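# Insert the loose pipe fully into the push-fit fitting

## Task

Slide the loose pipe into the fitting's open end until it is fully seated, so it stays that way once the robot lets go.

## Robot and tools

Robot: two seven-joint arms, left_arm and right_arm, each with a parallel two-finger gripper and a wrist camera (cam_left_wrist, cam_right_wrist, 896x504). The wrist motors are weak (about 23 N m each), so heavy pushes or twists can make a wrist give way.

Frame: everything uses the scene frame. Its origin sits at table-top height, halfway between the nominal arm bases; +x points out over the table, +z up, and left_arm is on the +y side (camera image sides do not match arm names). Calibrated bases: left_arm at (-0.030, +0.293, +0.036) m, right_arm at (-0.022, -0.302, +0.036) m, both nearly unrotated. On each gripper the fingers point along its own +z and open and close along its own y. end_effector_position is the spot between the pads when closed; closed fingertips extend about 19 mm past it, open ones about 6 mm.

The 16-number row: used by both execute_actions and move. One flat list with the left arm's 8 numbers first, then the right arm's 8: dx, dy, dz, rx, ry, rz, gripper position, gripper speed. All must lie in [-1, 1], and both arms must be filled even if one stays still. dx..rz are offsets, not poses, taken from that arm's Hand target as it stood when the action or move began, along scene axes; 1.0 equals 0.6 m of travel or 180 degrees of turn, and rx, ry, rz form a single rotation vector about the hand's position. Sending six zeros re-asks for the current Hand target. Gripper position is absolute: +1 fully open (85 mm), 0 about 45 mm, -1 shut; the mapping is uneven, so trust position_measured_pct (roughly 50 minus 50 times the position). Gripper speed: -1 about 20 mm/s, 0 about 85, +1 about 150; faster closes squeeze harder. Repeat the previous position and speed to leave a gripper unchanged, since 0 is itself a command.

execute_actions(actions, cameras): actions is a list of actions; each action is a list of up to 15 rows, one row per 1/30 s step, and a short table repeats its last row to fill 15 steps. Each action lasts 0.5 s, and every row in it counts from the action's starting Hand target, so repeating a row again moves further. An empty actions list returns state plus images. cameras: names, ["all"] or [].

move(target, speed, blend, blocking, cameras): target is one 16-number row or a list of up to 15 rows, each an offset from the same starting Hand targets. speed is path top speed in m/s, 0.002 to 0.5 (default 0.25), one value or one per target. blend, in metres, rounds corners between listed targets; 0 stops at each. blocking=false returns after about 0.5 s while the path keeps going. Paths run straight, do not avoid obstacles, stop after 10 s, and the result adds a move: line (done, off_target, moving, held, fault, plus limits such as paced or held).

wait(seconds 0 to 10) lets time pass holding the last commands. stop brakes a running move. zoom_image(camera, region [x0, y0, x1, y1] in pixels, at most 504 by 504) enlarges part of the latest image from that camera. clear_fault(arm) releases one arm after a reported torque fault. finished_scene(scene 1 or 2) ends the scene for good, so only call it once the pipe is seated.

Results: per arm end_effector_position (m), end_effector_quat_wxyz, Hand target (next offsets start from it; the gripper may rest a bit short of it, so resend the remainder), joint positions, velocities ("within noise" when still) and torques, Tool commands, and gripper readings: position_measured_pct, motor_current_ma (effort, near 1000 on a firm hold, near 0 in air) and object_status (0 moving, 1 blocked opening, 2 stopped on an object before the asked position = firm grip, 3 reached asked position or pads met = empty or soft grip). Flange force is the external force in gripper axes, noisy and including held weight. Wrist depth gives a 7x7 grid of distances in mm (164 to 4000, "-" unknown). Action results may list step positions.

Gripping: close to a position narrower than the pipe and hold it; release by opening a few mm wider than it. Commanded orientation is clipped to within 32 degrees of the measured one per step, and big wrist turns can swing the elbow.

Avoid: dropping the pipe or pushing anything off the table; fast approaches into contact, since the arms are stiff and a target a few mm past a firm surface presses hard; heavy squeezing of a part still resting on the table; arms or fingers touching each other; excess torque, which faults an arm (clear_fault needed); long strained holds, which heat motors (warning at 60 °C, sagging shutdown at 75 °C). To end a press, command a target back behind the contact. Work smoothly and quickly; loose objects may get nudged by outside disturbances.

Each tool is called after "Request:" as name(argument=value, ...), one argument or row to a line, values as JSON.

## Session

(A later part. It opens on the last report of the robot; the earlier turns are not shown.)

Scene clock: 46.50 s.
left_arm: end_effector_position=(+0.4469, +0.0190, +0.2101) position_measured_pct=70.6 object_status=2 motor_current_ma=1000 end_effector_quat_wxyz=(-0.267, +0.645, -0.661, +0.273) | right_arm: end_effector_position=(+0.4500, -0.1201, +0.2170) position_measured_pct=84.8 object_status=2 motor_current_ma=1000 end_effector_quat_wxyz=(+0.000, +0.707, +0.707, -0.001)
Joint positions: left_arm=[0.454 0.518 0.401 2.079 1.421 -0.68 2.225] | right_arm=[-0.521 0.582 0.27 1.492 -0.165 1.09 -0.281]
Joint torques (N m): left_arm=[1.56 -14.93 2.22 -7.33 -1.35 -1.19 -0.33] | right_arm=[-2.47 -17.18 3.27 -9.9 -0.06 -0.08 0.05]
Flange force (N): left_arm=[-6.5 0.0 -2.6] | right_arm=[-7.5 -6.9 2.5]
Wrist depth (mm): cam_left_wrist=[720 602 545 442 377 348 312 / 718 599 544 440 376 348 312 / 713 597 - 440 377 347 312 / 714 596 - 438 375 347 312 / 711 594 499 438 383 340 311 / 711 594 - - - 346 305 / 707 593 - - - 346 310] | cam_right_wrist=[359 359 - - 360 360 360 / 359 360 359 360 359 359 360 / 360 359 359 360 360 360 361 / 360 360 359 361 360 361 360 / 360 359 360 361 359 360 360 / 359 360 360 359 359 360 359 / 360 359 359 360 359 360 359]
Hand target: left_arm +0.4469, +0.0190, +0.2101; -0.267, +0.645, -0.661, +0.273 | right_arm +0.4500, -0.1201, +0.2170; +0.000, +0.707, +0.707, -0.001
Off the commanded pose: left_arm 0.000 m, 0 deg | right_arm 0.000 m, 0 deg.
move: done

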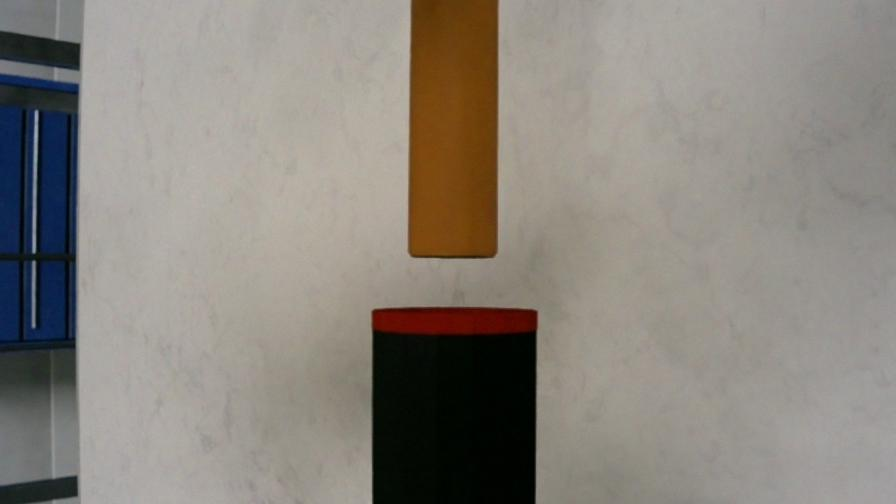

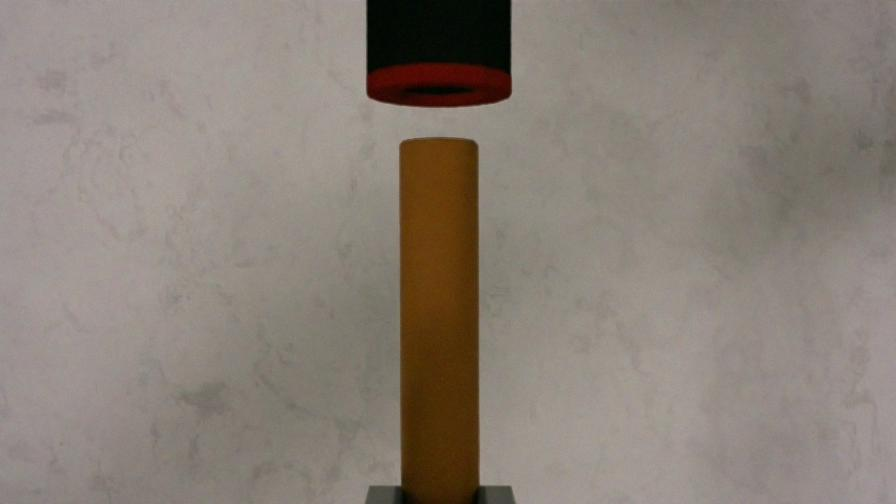

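Request:
zoom_image(
  camera="cam_left_wrist",
  region=[400, 0, 510, 40],
)

Request:
zoom_image(
  camera="cam_left_wrist",
  region=[400, 200, 510, 260],
)

Request:
zoom_image(
  camera="cam_left_wrist",
  region=[360, 300, 550, 340],
)

Request:
zoom_image(
  camera="cam_left_wrist",
  region=[360, 460, 550, 504],
)

Scaled by 4.582 from the camera's 896x504 image, which has a finer 1280x720 frame.

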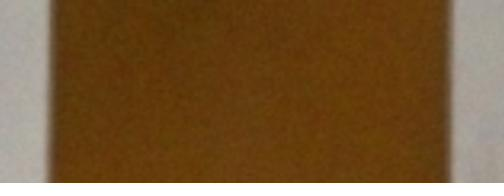

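Scaled by 4.582 from the camera's 896x504 image, which has a finer 1280x720 frame.

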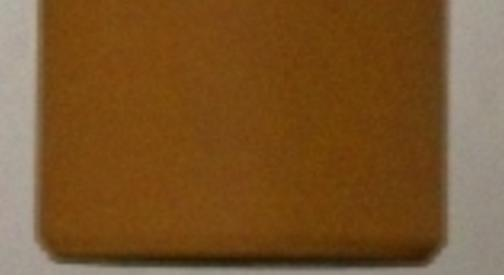

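Scaled by 2.653 from the camera's 896x504 image, which has a finer 1280x720 frame.

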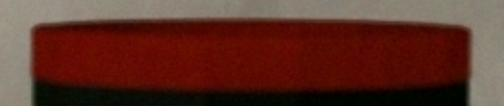

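Scaled by 2.653 from the camera's 896x504 image, which has a finer 1280x720 frame.

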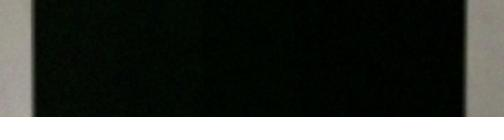

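Request:
move(
  target=[0, 0, 0.0009, 0, 0, 0, -0.8, -1.0, 0, 0.0133, 0, 0, 0, 0, -1.0, -1.0],
  speed=0.04,
  cameras=["all"],
)

Request:
zoom_image(
  camera="cam_right_wrist",
  region=[360, 50, 520, 210],
)

Request:
zoom_image(
  camera="cam_left_wrist",
  region=[360, 240, 550, 380],
)

Scene clock: 48.80 s.
left_arm: end_effector_position=(+0.4469, +0.0190, +0.2106) position_measured_pct=70.6 object_status=2 motor_current_ma=1000 end_effector_quat_wxyz=(-0.267, +0.645, -0.661, +0.273) | right_arm: end_effector_position=(+0.4500, -0.1121, +0.2170) position_measured_pct=84.8 object_status=2 motor_current_ma=1000 end_effector_quat_wxyz=(+0.000, +0.707, +0.707, -0.001)
Joint positions: left_arm=[0.454 0.517 0.401 2.079 1.424 -0.68 2.223] | right_arm=[-0.533 0.588 0.269 1.481 -0.165 1.095 -0.296]
Joint torques (N m): left_arm=[1.5 -14.99 2.18 -7.37 -1.45 -1.21 -0.31] | right_arm=[-2.28 -17.42 3.21 -9.86 -0.09 -0.1 0.07]
Flange force (N): left_arm=[-6.1 -0.3 -2.8] | right_arm=[-7.1 -6.7 2.4]
Wrist depth (mm): cam_left_wrist=[722 602 547 431 - 349 313 / 718 601 546 431 - 348 312 / 717 597 - 430 - 348 312 / 715 598 - 429 369 347 312 / 711 597 - 429 - 341 312 / 711 595 - - - 347 306 / 708 595 - - - 345 311] | cam_right_wrist=[360 359 - - 360 359 360 / 360 361 - - 360 359 360 / 359 360 359 360 360 360 359 / 359 360 360 359 360 360 360 / 360 359 360 360 361 359 360 / 360 360 360 360 360 360 361 / 360 360 360 359 360 360 361]
Hand target: left_arm +0.4469, +0.0190, +0.2106; -0.267, +0.645, -0.661, +0.273 | right_arm +0.4500, -0.1121, +0.2170; +0.000, +0.707, +0.707, -0.001
Off the commanded pose: left_arm 0.000 m, 0 deg | right_arm 0.000 m, 0 deg.
move: done

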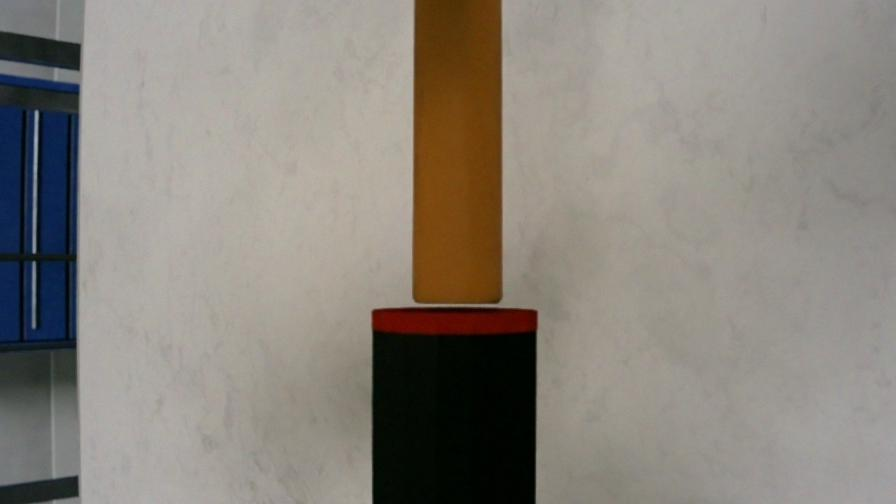

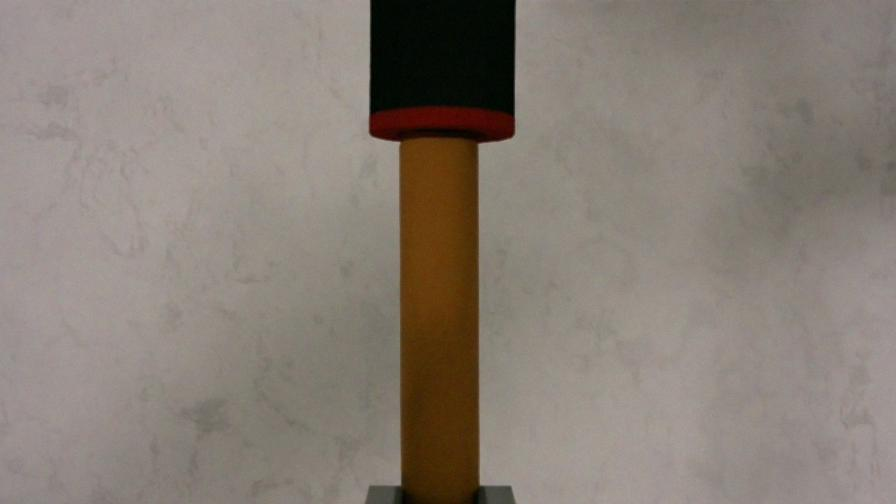

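Scaled by 3.150 from the camera's 896x504 image, which has a finer 1280x720 frame.

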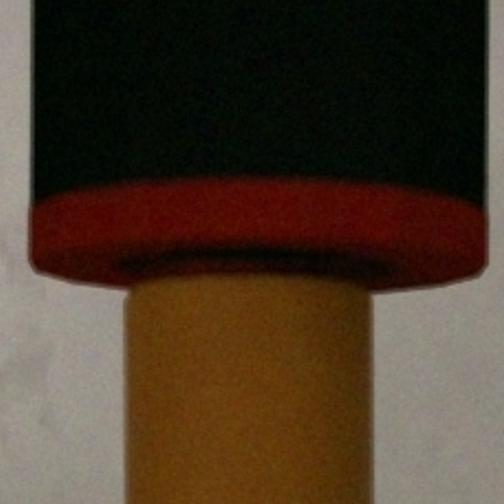

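Scaled by 2.653 from the camera's 896x504 image, which has a finer 1280x720 frame.

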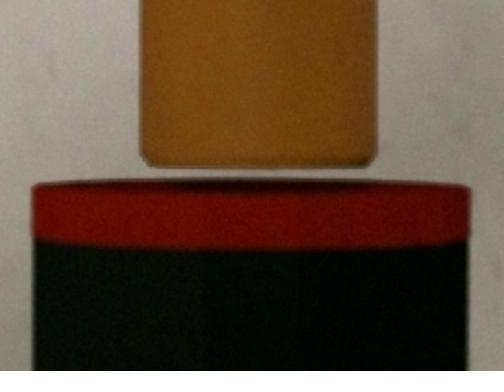

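Request:
move(
  target=[0, 0, 0, 0, 0, 0, -0.8, -1.0, 0.001, 0.0025, 0, 0, 0, 0, -1.0, -1.0],
  speed=0.02,
  cameras=["all"],
)

Request:
zoom_image(
  camera="cam_right_wrist",
  region=[360, 50, 520, 210],
)

Request:
zoom_image(
  camera="cam_left_wrist",
  region=[360, 240, 550, 380],
)

Scene clock: 51.37 s.
left_arm: end_effector_position=(+0.4469, +0.0190, +0.2106) position_measured_pct=70.6 object_status=2 motor_current_ma=1000 end_effector_quat_wxyz=(-0.267, +0.645, -0.661, +0.273) | right_arm: end_effector_position=(+0.4506, -0.1106, +0.2170) position_measured_pct=84.8 object_status=2 motor_current_ma=1000 end_effector_quat_wxyz=(+0.000, +0.707, +0.707, +0.000)
Joint positions: left_arm=[0.454 0.517 0.401 2.079 1.424 -0.68 2.223] | right_arm=[-0.535 0.591 0.268 1.477 -0.165 1.097 -0.298]
Joint torques (N m): left_arm=[1.53 -14.99 2.13 -7.38 -1.46 -1.2 -0.31] | right_arm=[-2.36 -17.41 3.22 -10.01 -0.06 -0.07 0]
Flange force (N): left_arm=[-6.1 -0.2 -2.8] | right_arm=[-7.7 -7.2 2.6]
Wrist depth (mm): cam_left_wrist=[721 602 547 431 378 349 313 / 719 601 547 430 377 348 313 / 718 598 - 440 377 348 313 / 714 597 - 439 376 348 312 / 709 595 - 439 - 341 311 / 709 596 - - - 347 306 / 705 594 - - - 346 311] | cam_right_wrist=[361 360 - - 360 360 360 / 359 359 - - 360 360 361 / 359 360 359 359 360 360 359 / 359 360 360 360 360 360 360 / 360 359 360 359 361 361 359 / 359 359 360 360 361 361 360 / 360 360 359 359 360 360 360]
Hand target: left_arm +0.4469, +0.0190, +0.2106; -0.267, +0.645, -0.661, +0.273 | right_arm +0.4506, -0.1106, +0.2170; +0.000, +0.707, +0.707, +0.000
Off the commanded pose: left_arm 0.000 m, 0 deg | right_arm 0.000 m, 0 deg.
move: done

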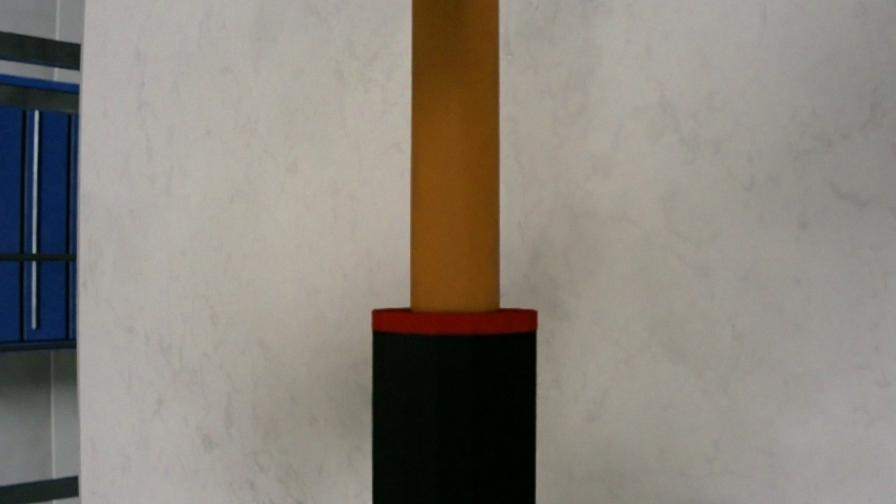

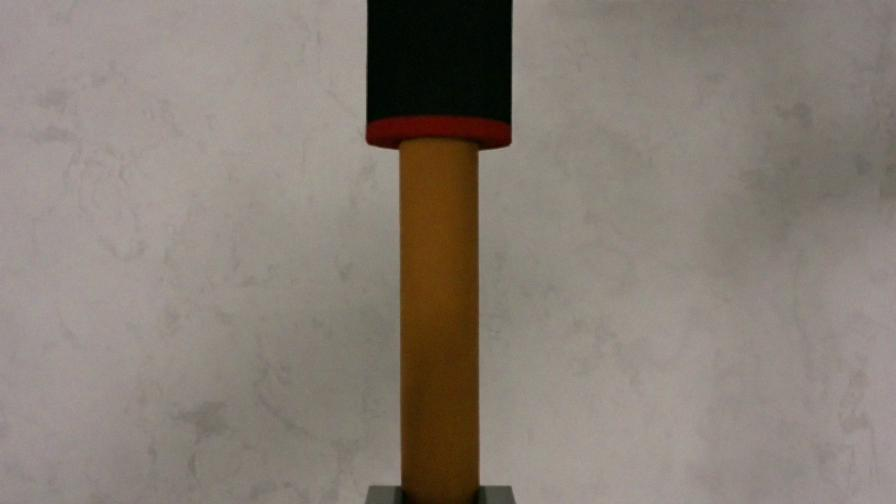

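Scaled by 3.150 from the camera's 896x504 image, which has a finer 1280x720 frame.

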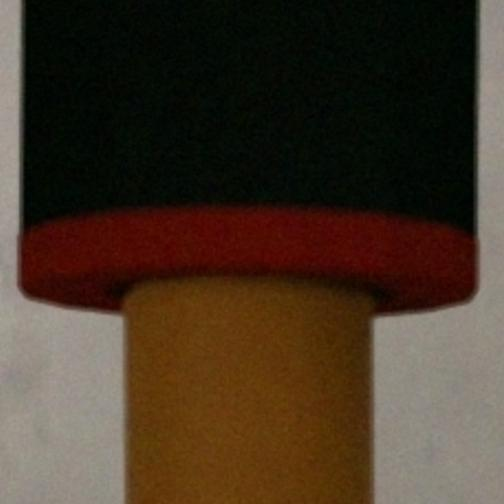

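Scaled by 2.653 from the camera's 896x504 image, which has a finer 1280x720 frame.

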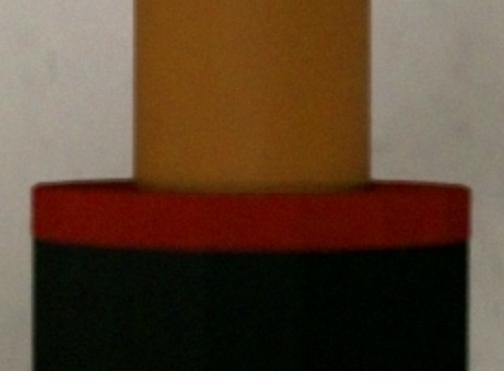

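Request:
move(
  target=[0, 0, 0, 0, 0, 0, -0.8, -1.0, 0, 0.0067, 0, 0, 0, 0, -1.0, -1.0],
  speed=0.02,
  cameras=["all"],
)

Request:
zoom_image(
  camera="cam_right_wrist",
  region=[360, 50, 520, 210],
)

Request:
zoom_image(
  camera="cam_left_wrist",
  region=[360, 240, 550, 380],
)

Scene clock: 52.57 s.
left_arm: end_effector_position=(+0.4469, +0.0190, +0.2106) position_measured_pct=70.6 object_status=2 motor_current_ma=1000 end_effector_quat_wxyz=(-0.267, +0.645, -0.661, +0.273) | right_arm: end_effector_position=(+0.4506, -0.1066, +0.2170) position_measured_pct=84.8 object_status=2 motor_current_ma=1000 end_effector_quat_wxyz=(+0.000, +0.707, +0.707, -0.001)
Joint positions: left_arm=[0.454 0.517 0.401 2.079 1.424 -0.68 2.223] | right_arm=[-0.541 0.594 0.268 1.471 -0.166 1.1 -0.306]
Joint torques (N m): left_arm=[1.59 -14.92 2.11 -7.42 -1.46 -1.17 -0.3] | right_arm=[-2.42 -17.33 3.24 -9.98 -0.1 -0.08 0.06]
Flange force (N): left_arm=[-6.3 -0.3 -3.1] | right_arm=[-7.8 -7.3 2.4]
Wrist depth (mm): cam_left_wrist=[718 600 548 431 378 349 313 / 718 601 547 431 378 349 313 / 715 599 - 440 376 349 312 / 717 597 - 439 377 348 312 / 712 596 - 439 - 341 312 / 712 595 - - - 347 306 / 706 593 - - - 346 310] | cam_right_wrist=[359 360 - - 359 359 360 / 358 358 - - 361 360 360 / 359 359 360 360 359 360 360 / 360 360 360 359 360 359 359 / 360 360 360 359 360 361 360 / 359 360 359 360 360 360 360 / 358 360 360 360 359 361 360]
Hand target: left_arm +0.4469, +0.0190, +0.2106; -0.267, +0.645, -0.661, +0.273 | right_arm +0.4506, -0.1066, +0.2170; +0.000, +0.707, +0.707, -0.001
Off the commanded pose: left_arm 0.000 m, 0 deg | right_arm 0.000 m, 0 deg.
move: done

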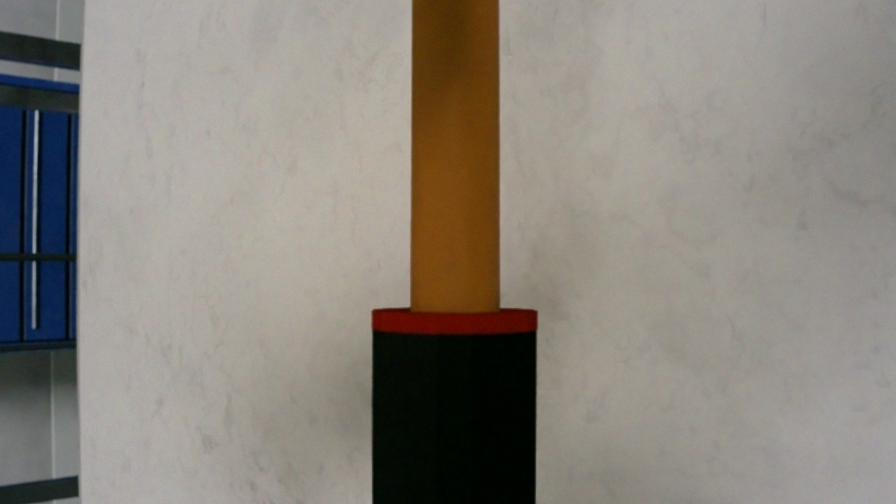

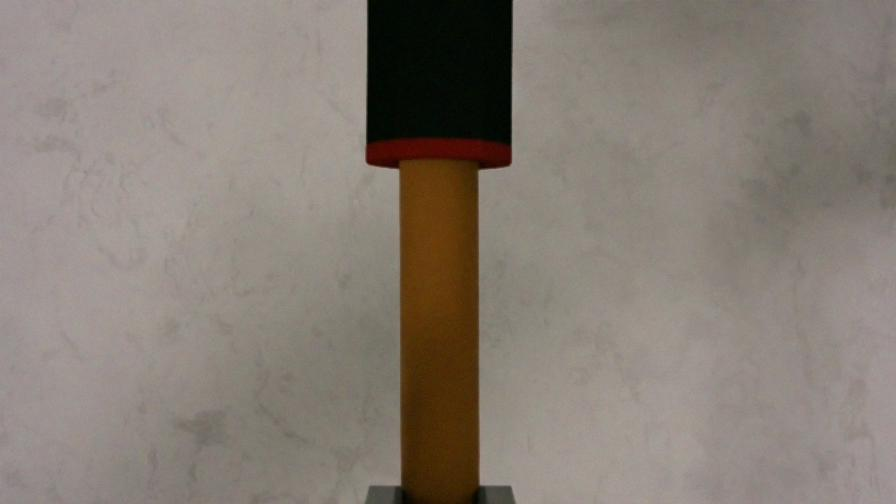

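Scaled by 3.150 from the camera's 896x504 image, which has a finer 1280x720 frame.

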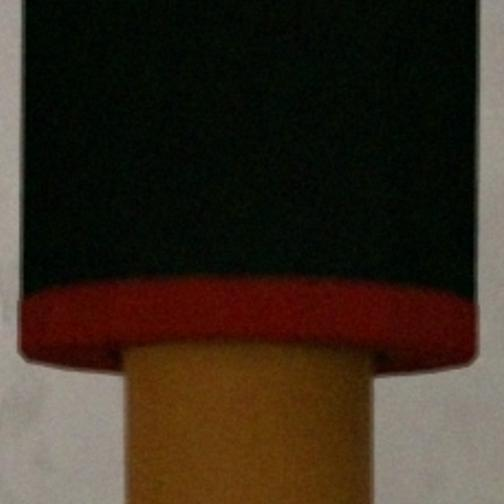

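Scaled by 2.653 from the camera's 896x504 image, which has a finer 1280x720 frame.

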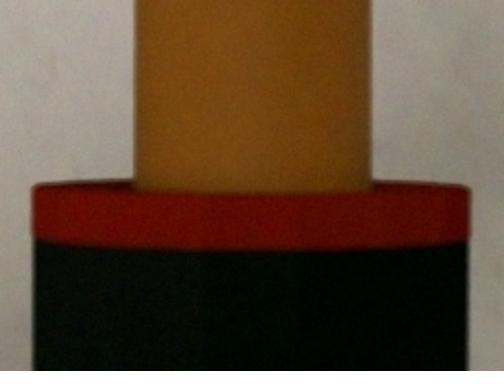

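Request:
move(
  target=[0, 0, 0, 0, 0, 0, -0.8, -1.0, 0, 0.0083, 0, 0, 0, 0, -1.0, -1.0],
  speed=0.02,
)

Scene clock: 53.43 s.
left_arm: end_effector_position=(+0.4469, +0.0190, +0.2106) position_measured_pct=70.6 object_status=2 motor_current_ma=1000 end_effector_quat_wxyz=(-0.267, +0.645, -0.661, +0.273) | right_arm: end_effector_position=(+0.4506, -0.1016, +0.2170) position_measured_pct=84.8 object_status=2 motor_current_ma=1000 end_effector_quat_wxyz=(+0.000, +0.707, +0.707, -0.001)
Joint positions: left_arm=[0.454 0.517 0.401 2.079 1.424 -0.68 2.223] | right_arm=[-0.549 0.598 0.268 1.463 -0.166 1.103 -0.315]
Joint torques (N m): left_arm=[3.14 -16.11 3.84 -8.88 -2.02 -0.5 -0.22] | right_arm=[-3.82 -16.84 1.97 -10.23 -0.84 -0.5 -0.1]
Flange force (N): left_arm=[-9.3 0.8 -1.7] | right_arm=[-11.1 -7.0 0.7]
Wrist depth (mm): cam_left_wrist=[721 601 548 441 377 349 313 / 720 599 545 440 377 349 312 / 716 597 - 440 375 348 312 / 714 598 - 438 376 348 311 / 714 597 - 439 - 341 311 / 711 595 - - - 347 306 / 706 592 - - - 346 311] | cam_right_wrist=[357 358 - - 358 358 359 / 357 357 - - 359 358 359 / 358 359 - - 359 359 360 / 359 359 360 360 359 359 359 / 359 359 359 360 359 360 360 / 360 359 360 361 360 361 362 / 360 360 360 360 361 361 361]
Hand target: left_arm +0.4469, +0.0190, +0.2106; -0.267, +0.645, -0.661, +0.273 | right_arm +0.4506, -0.1016, +0.2170; +0.000, +0.707, +0.707, -0.001
Off the commanded pose: left_arm 0.000 m, 0 deg | right_arm 0.000 m, 0 deg.
move: done

Request:
move(
  target=[0, 0, 0, 0, 0, 0, -0.8, -1.0, 0, 0.0067, 0, 0, 0, 0, -1.0, -1.0],
  speed=0.02,
  cameras=["all"],
)

Scene clock: 54.47 s.
left_arm: end_effector_position=(+0.4469, +0.0190, +0.2106) position_measured_pct=70.6 object_status=2 motor_current_ma=1000 end_effector_quat_wxyz=(-0.267, +0.645, -0.661, +0.273) | right_arm: end_effector_position=(+0.4506, -0.0976, +0.2170) position_measured_pct=84.8 object_status=2 motor_current_ma=1000 end_effector_quat_wxyz=(+0.000, +0.707, +0.707, -0.001)
Joint positions: left_arm=[0.454 0.517 0.401 2.079 1.424 -0.68 2.223] | right_arm=[-0.555 0.601 0.267 1.457 -0.166 1.106 -0.322]
Joint torques (N m): left_arm=[5.17 -17.82 6.15 -13 -3.41 0.27 -0.04] | right_arm=[-8.4 -16.19 -2.56 -9.75 -2.96 0.17 0.26]
Flange force (N): left_arm=[-16.3 4.9 -3.6] | right_arm=[-18.4 -3.2 -0.5]
Wrist depth (mm): cam_left_wrist=[694 604 549 433 - 349 313 / 1691 604 548 431 - 349 313 / 2218 602 531 431 - 349 313 / 2195 601 533 431 370 348 313 / 2210 601 - 441 - 341 312 / 2684 600 - - - 348 307 / 1621 599 - - - 347 312] | cam_right_wrist=[358 357 - - 358 357 359 / 358 359 - - 359 358 360 / 358 357 - 358 359 360 359 / 358 359 358 359 360 359 358 / 359 359 358 361 360 360 360 / 360 360 360 360 360 360 360 / 360 360 361 361 360 362 361]
Hand target: left_arm +0.4469, +0.0190, +0.2106; -0.267, +0.645, -0.661, +0.273 | right_arm +0.4506, -0.0976, +0.2170; +0.000, +0.707, +0.707, -0.001
Off the commanded pose: left_arm 0.000 m, 0 deg | right_arm 0.000 m, 0 deg.
move: done

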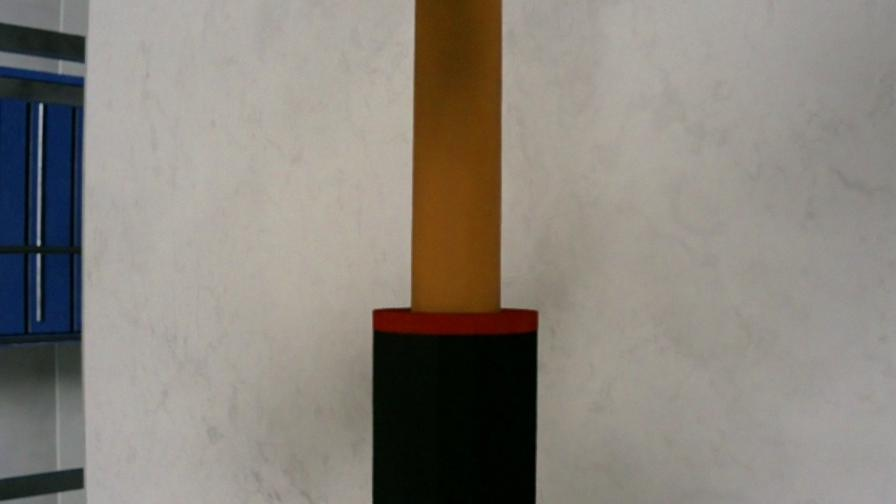

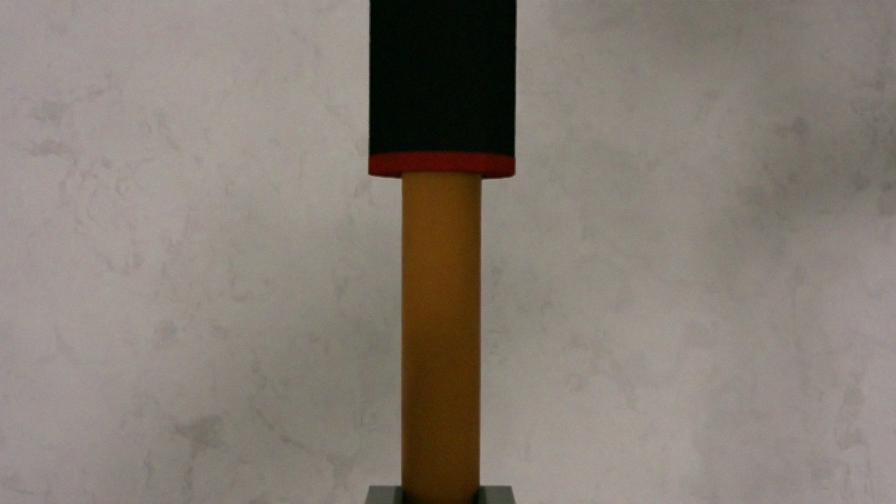

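Request:
move(
  target=[0, 0, 0, 0, 0, 0, -0.8, -1.0, 0, 0.005, 0, 0, 0, 0, -1.0, -1.0],
  speed=0.02,
  cameras=["all"],
)

Request:
zoom_image(
  camera="cam_right_wrist",
  region=[340, 80, 540, 280],
)

Request:
zoom_image(
  camera="cam_left_wrist",
  region=[360, 240, 550, 380],
)

Scene clock: 56.73 s.
left_arm: end_effector_position=(+0.4469, +0.0190, +0.2106) position_measured_pct=70.6 object_status=2 motor_current_ma=1000 end_effector_quat_wxyz=(-0.267, +0.645, -0.661, +0.273) | right_arm: end_effector_position=(+0.4506, -0.0946, +0.2170) position_measured_pct=84.8 object_status=2 motor_current_ma=1000 end_effector_quat_wxyz=(+0.000, +0.707, +0.707, -0.001)
Joint positions: left_arm=[0.454 0.517 0.401 2.079 1.424 -0.68 2.223] | right_arm=[-0.56 0.604 0.267 1.452 -0.167 1.108 -0.328]
Joint torques (N m): left_arm=[7.74 -18.7 8.7 -14.74 -4.19 1.56 0] | right_arm=[-10.99 -15.97 -4.87 -10.56 -4.38 -0.34 0.4]
Flange force (N): left_arm=[-21.2 5.4 -2.9] | right_arm=[-23.6 -3.1 -1.7]
Wrist depth (mm): cam_left_wrist=[1261 608 536 434 - 349 313 / 1704 608 535 433 - 350 314 / 2210 606 534 433 - 350 313 / 2210 604 548 431 371 350 313 / 2203 604 - 433 - 343 313 / 2642 604 - - - 349 307 / 1649 604 - - - 349 313] | cam_right_wrist=[357 357 - - 358 358 360 / 357 359 - - 358 358 359 / 358 358 - 359 359 359 360 / 358 358 359 359 358 360 361 / 359 359 358 359 359 359 361 / 359 359 360 361 360 361 361 / 359 361 360 361 360 360 362]
Hand target: left_arm +0.4469, +0.0189, +0.2106; -0.267, +0.645, -0.661, +0.273 | right_arm +0.4506, -0.0946, +0.2170; +0.000, +0.707, +0.707, -0.001
Off the commanded pose: left_arm 0.000 m, 0 deg | right_arm 0.000 m, 0 deg.
move: done

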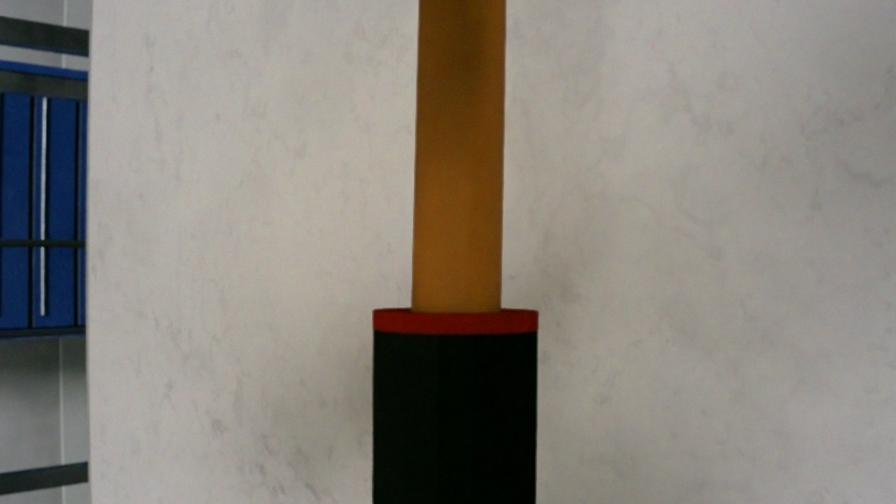

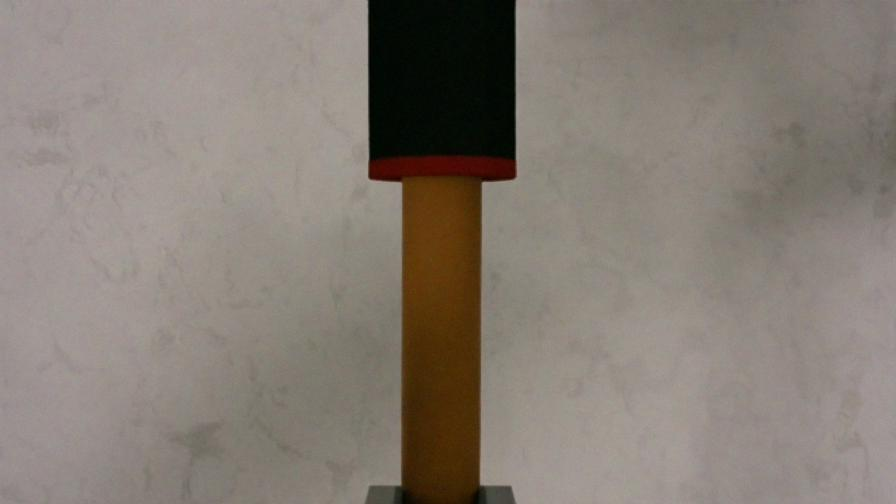

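Scaled by 2.520 from the camera's 896x504 image, which has a finer 1280x720 frame.

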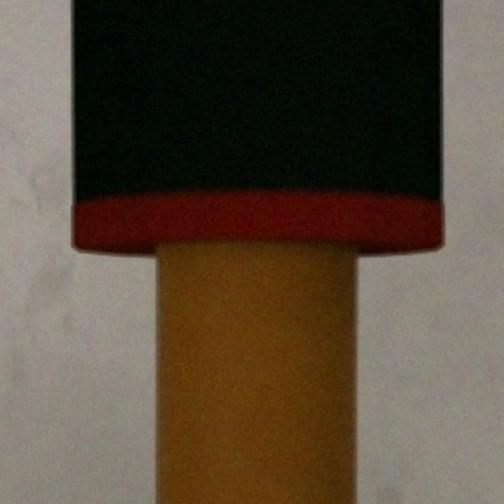

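Scaled by 2.653 from the camera's 896x504 image, which has a finer 1280x720 frame.

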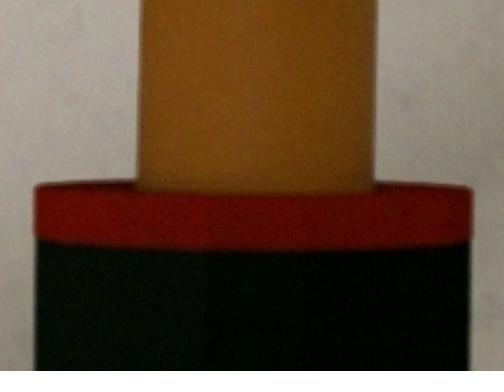

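Request:
move(
  target=[0, 0, 0, 0, 0, 0, -0.8, -1.0, 0, 0.0067, 0, 0, 0, 0, -1.0, -1.0],
  speed=0.02,
  cameras=["all"],
)

Request:
zoom_image(
  camera="cam_right_wrist",
  region=[340, 80, 540, 280],
)

Request:
zoom_image(
  camera="cam_left_wrist",
  region=[360, 240, 550, 380],
)

Scene clock: 58.67 s.
left_arm: end_effector_position=(+0.4470, +0.0190, +0.2106) position_measured_pct=70.6 object_status=2 motor_current_ma=1000 end_effector_quat_wxyz=(-0.267, +0.645, -0.661, +0.273) | right_arm: end_effector_position=(+0.4506, -0.0906, +0.2170) position_measured_pct=84.8 object_status=2 motor_current_ma=1000 end_effector_quat_wxyz=(+0.000, +0.707, +0.707, -0.001)
Joint positions: left_arm=[0.454 0.517 0.401 2.079 1.424 -0.68 2.223] | right_arm=[-0.566 0.607 0.266 1.446 -0.167 1.111 -0.335]
Joint torques (N m): left_arm=[10.03 -19.41 11.08 -17.47 -5.21 2.7 0.09] | right_arm=[-14.64 -16.12 -8.26 -11.02 -6.27 -0.37 0.44]
Flange force (N): left_arm=[-27.3 7.3 -4.5] | right_arm=[-30.2 -0.6 -2.0]
Wrist depth (mm): cam_left_wrist=[1261 606 535 434 - 350 313 / 1670 607 535 433 - 349 313 / 2210 607 534 431 - 350 313 / 2210 605 549 432 370 350 313 / 2210 604 - 432 - 342 313 / 2695 603 - - - 349 307 / 1645 603 - - - 349 313] | cam_right_wrist=[357 357 - - 359 357 357 / 358 359 - - 358 358 359 / 358 358 - - 358 358 358 / 359 359 360 360 359 359 358 / 359 359 361 360 360 360 360 / 360 360 359 361 361 361 361 / 361 361 359 361 361 361 361]
Hand target: left_arm +0.4469, +0.0190, +0.2106; -0.267, +0.645, -0.661, +0.273 | right_arm +0.4506, -0.0905, +0.2170; +0.000, +0.707, +0.707, -0.001
Off the commanded pose: left_arm 0.000 m, 0 deg | right_arm 0.000 m, 0 deg.
move: done

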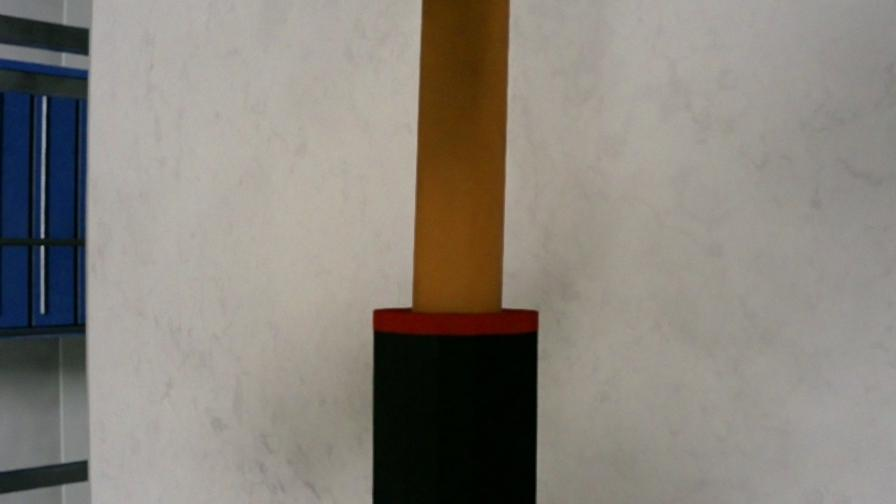

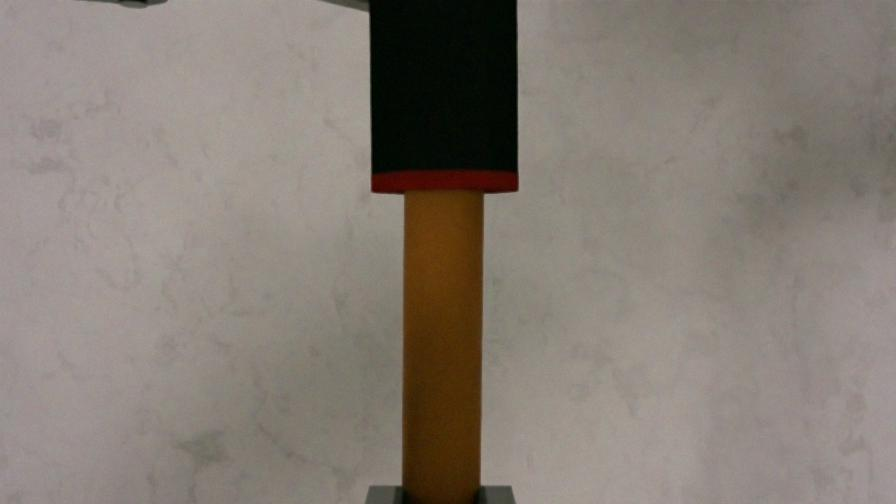

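Scaled by 2.520 from the camera's 896x504 image, which has a finer 1280x720 frame.

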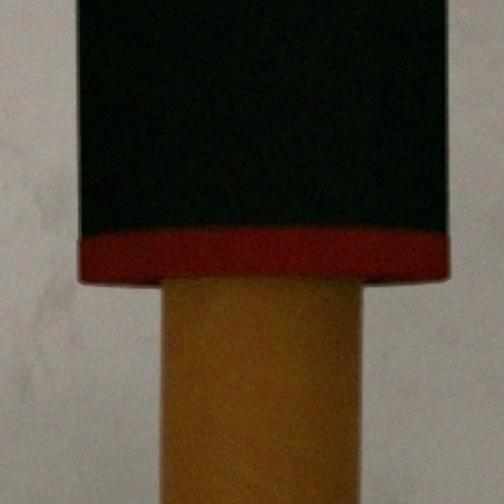

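Scaled by 2.653 from the camera's 896x504 image, which has a finer 1280x720 frame.

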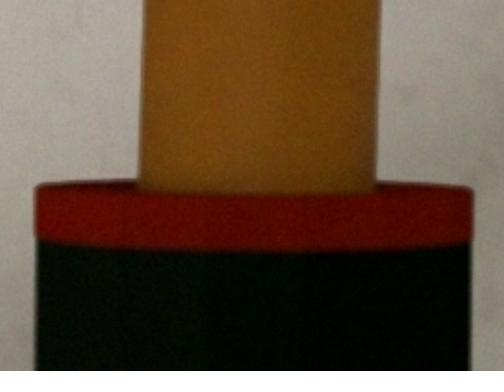

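Request:
move(
  target=[0, 0, 0, 0, 0, 0, -0.8, -1.0, 0.0023, 0, 0.0014, -0.0033, 0, 0.0056, -1.0, -1.0],
  speed=0.02,
  cameras=["all"],
)

Request:
zoom_image(
  camera="cam_right_wrist",
  region=[340, 80, 540, 280],
)

Request:
zoom_image(
  camera="cam_left_wrist",
  region=[360, 240, 550, 380],
)

Scene clock: 60.97 s.
left_arm: end_effector_position=(+0.4469, +0.0190, +0.2106) position_measured_pct=70.6 object_status=2 motor_current_ma=1000 end_effector_quat_wxyz=(-0.267, +0.645, -0.661, +0.273) | right_arm: end_effector_position=(+0.4520, -0.0905, +0.2178) position_measured_pct=84.8 object_status=2 motor_current_ma=1000 end_effector_quat_wxyz=(+0.004, +0.701, +0.713, -0.004)
Joint positions: left_arm=[0.454 0.517 0.401 2.079 1.424 -0.68 2.223] | right_arm=[-0.569 0.612 0.266 1.434 -0.157 1.121 -0.327]
Joint torques (N m): left_arm=[9.2 -19.03 10.26 -16.56 -4.93 2.36 0] | right_arm=[-13.64 -16.42 -7.21 -10.76 -5.68 -0.41 0.37]
Flange force (N): left_arm=[-25.2 6.7 -4.5] | right_arm=[-27.9 -0.6 -1.6]
Wrist depth (mm): cam_left_wrist=[699 608 - 444 - 350 314 / 1683 606 552 433 - 349 313 / 2218 607 535 433 - 349 313 / 2218 604 550 433 371 349 313 / 2195 606 - 442 - 342 313 / 2631 603 - - - 349 308 / 1645 603 - - - 348 312] | cam_right_wrist=[357 358 - - - 358 358 / 357 357 - - 358 359 359 / 359 359 - - 359 359 359 / 359 359 360 359 358 360 361 / 361 360 360 360 360 360 361 / 360 361 361 362 362 361 362 / 362 363 362 362 361 362 363]
Hand target: left_arm +0.4469, +0.0190, +0.2106; -0.267, +0.645, -0.661, +0.273 | right_arm +0.4520, -0.0905, +0.2178; +0.004, +0.701, +0.713, -0.004
Off the commanded pose: left_arm 0.000 m, 0 deg | right_arm 0.000 m, 0 deg.
move: done

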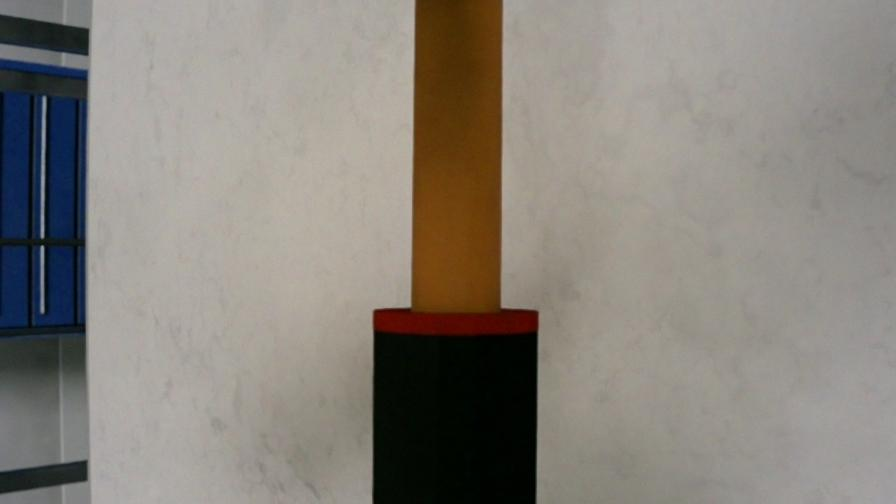

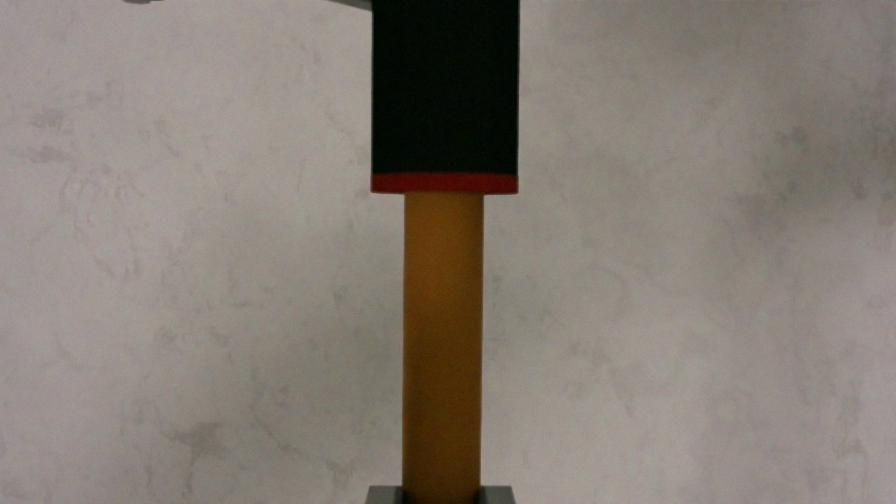

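Scaled by 2.520 from the camera's 896x504 image, which has a finer 1280x720 frame.

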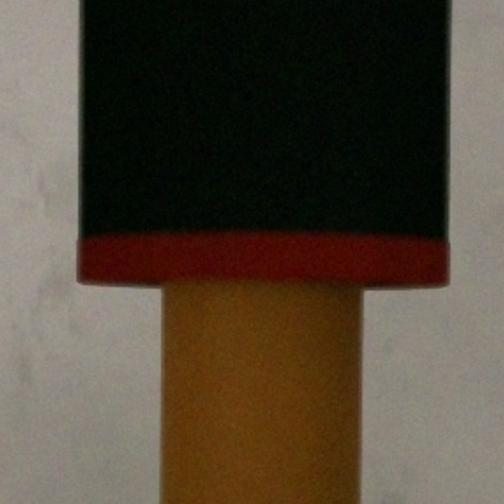

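Scaled by 2.653 from the camera's 896x504 image, which has a finer 1280x720 frame.

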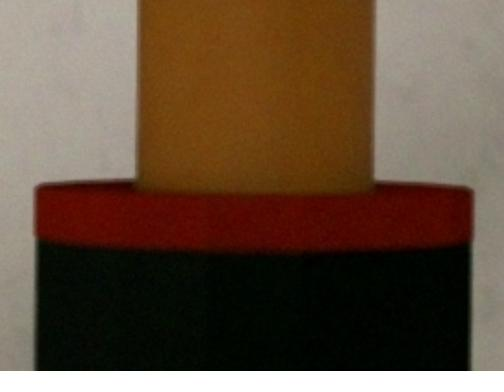

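Request:
move(
  target=[0, 0, 0, 0, 0, 0, -0.8, -1.0, 0.002, 0, 0.0012, 0, 0, 0, -1.0, -1.0],
  speed=0.02,
  cameras=["all"],
)

Request:
zoom_image(
  camera="cam_right_wrist",
  region=[340, 80, 540, 280],
)

Request:
zoom_image(
  camera="cam_left_wrist",
  region=[360, 240, 550, 380],
)

Scene clock: 62.30 s.
left_arm: end_effector_position=(+0.4469, +0.0189, +0.2106) position_measured_pct=70.6 object_status=2 motor_current_ma=1000 end_effector_quat_wxyz=(-0.267, +0.645, -0.661, +0.273) | right_arm: end_effector_position=(+0.4532, -0.0905, +0.2185) position_measured_pct=84.8 object_status=2 motor_current_ma=1000 end_effector_quat_wxyz=(+0.004, +0.701, +0.713, -0.004)
Joint positions: left_arm=[0.454 0.517 0.401 2.079 1.424 -0.68 2.223] | right_arm=[-0.568 0.614 0.266 1.429 -0.157 1.125 -0.326]
Joint torques (N m): left_arm=[8.43 -18.24 9.42 -15.31 -4.46 2.05 -0.05] | right_arm=[-12.35 -16.81 -6.16 -11.03 -5.13 -0.46 0.36]
Flange force (N): left_arm=[-23.2 5.5 -4.6] | right_arm=[-25.9 -2.2 -0.6]
Wrist depth (mm): cam_left_wrist=[702 609 - 444 379 350 313 / 1674 606 550 443 379 349 313 / 2210 604 535 443 378 349 314 / 2203 605 550 442 378 349 313 / 2218 604 - 443 - 343 313 / 2642 603 - - - 349 307 / 1653 603 - - - 349 313] | cam_right_wrist=[358 357 - - - 357 357 / 358 357 - - 359 359 358 / 359 359 - - 360 358 360 / 361 360 360 359 360 359 360 / 360 360 361 360 362 360 361 / 361 363 362 363 361 362 361 / 363 363 363 362 362 364 363]
Hand target: left_arm +0.4469, +0.0190, +0.2106; -0.267, +0.645, -0.661, +0.273 | right_arm +0.4532, -0.0905, +0.2185; +0.004, +0.701, +0.713, -0.004
Off the commanded pose: left_arm 0.000 m, 0 deg | right_arm 0.000 m, 0 deg.
move: done

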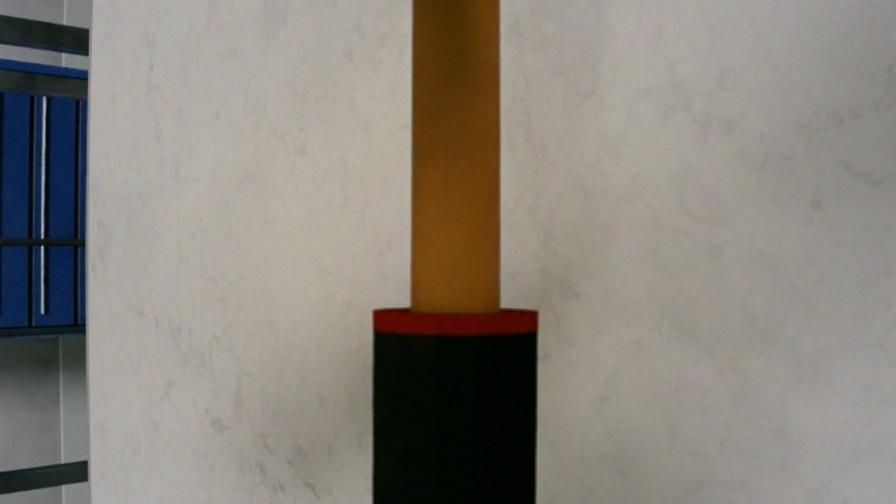

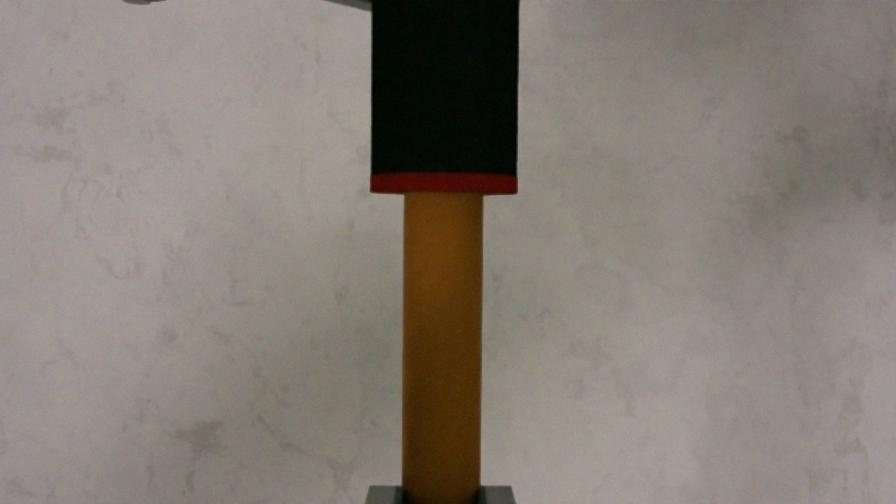

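Scaled by 2.520 from the camera's 896x504 image, which has a finer 1280x720 frame.

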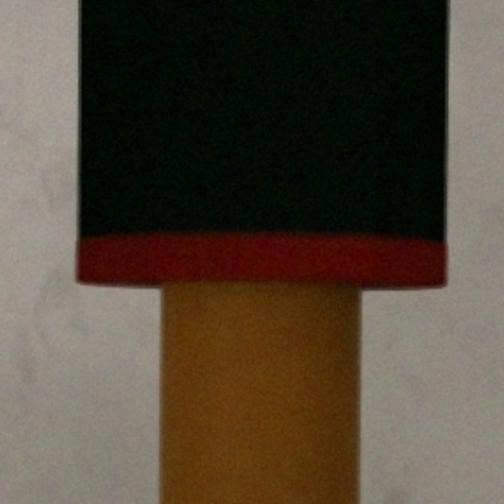

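Scaled by 2.653 from the camera's 896x504 image, which has a finer 1280x720 frame.

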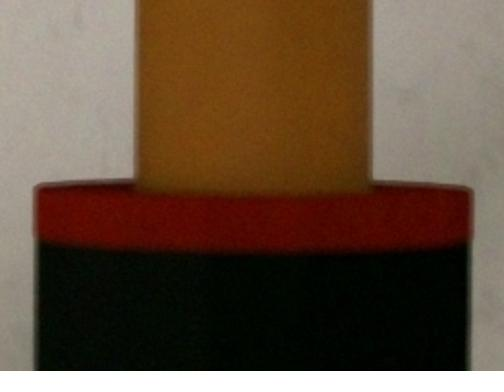

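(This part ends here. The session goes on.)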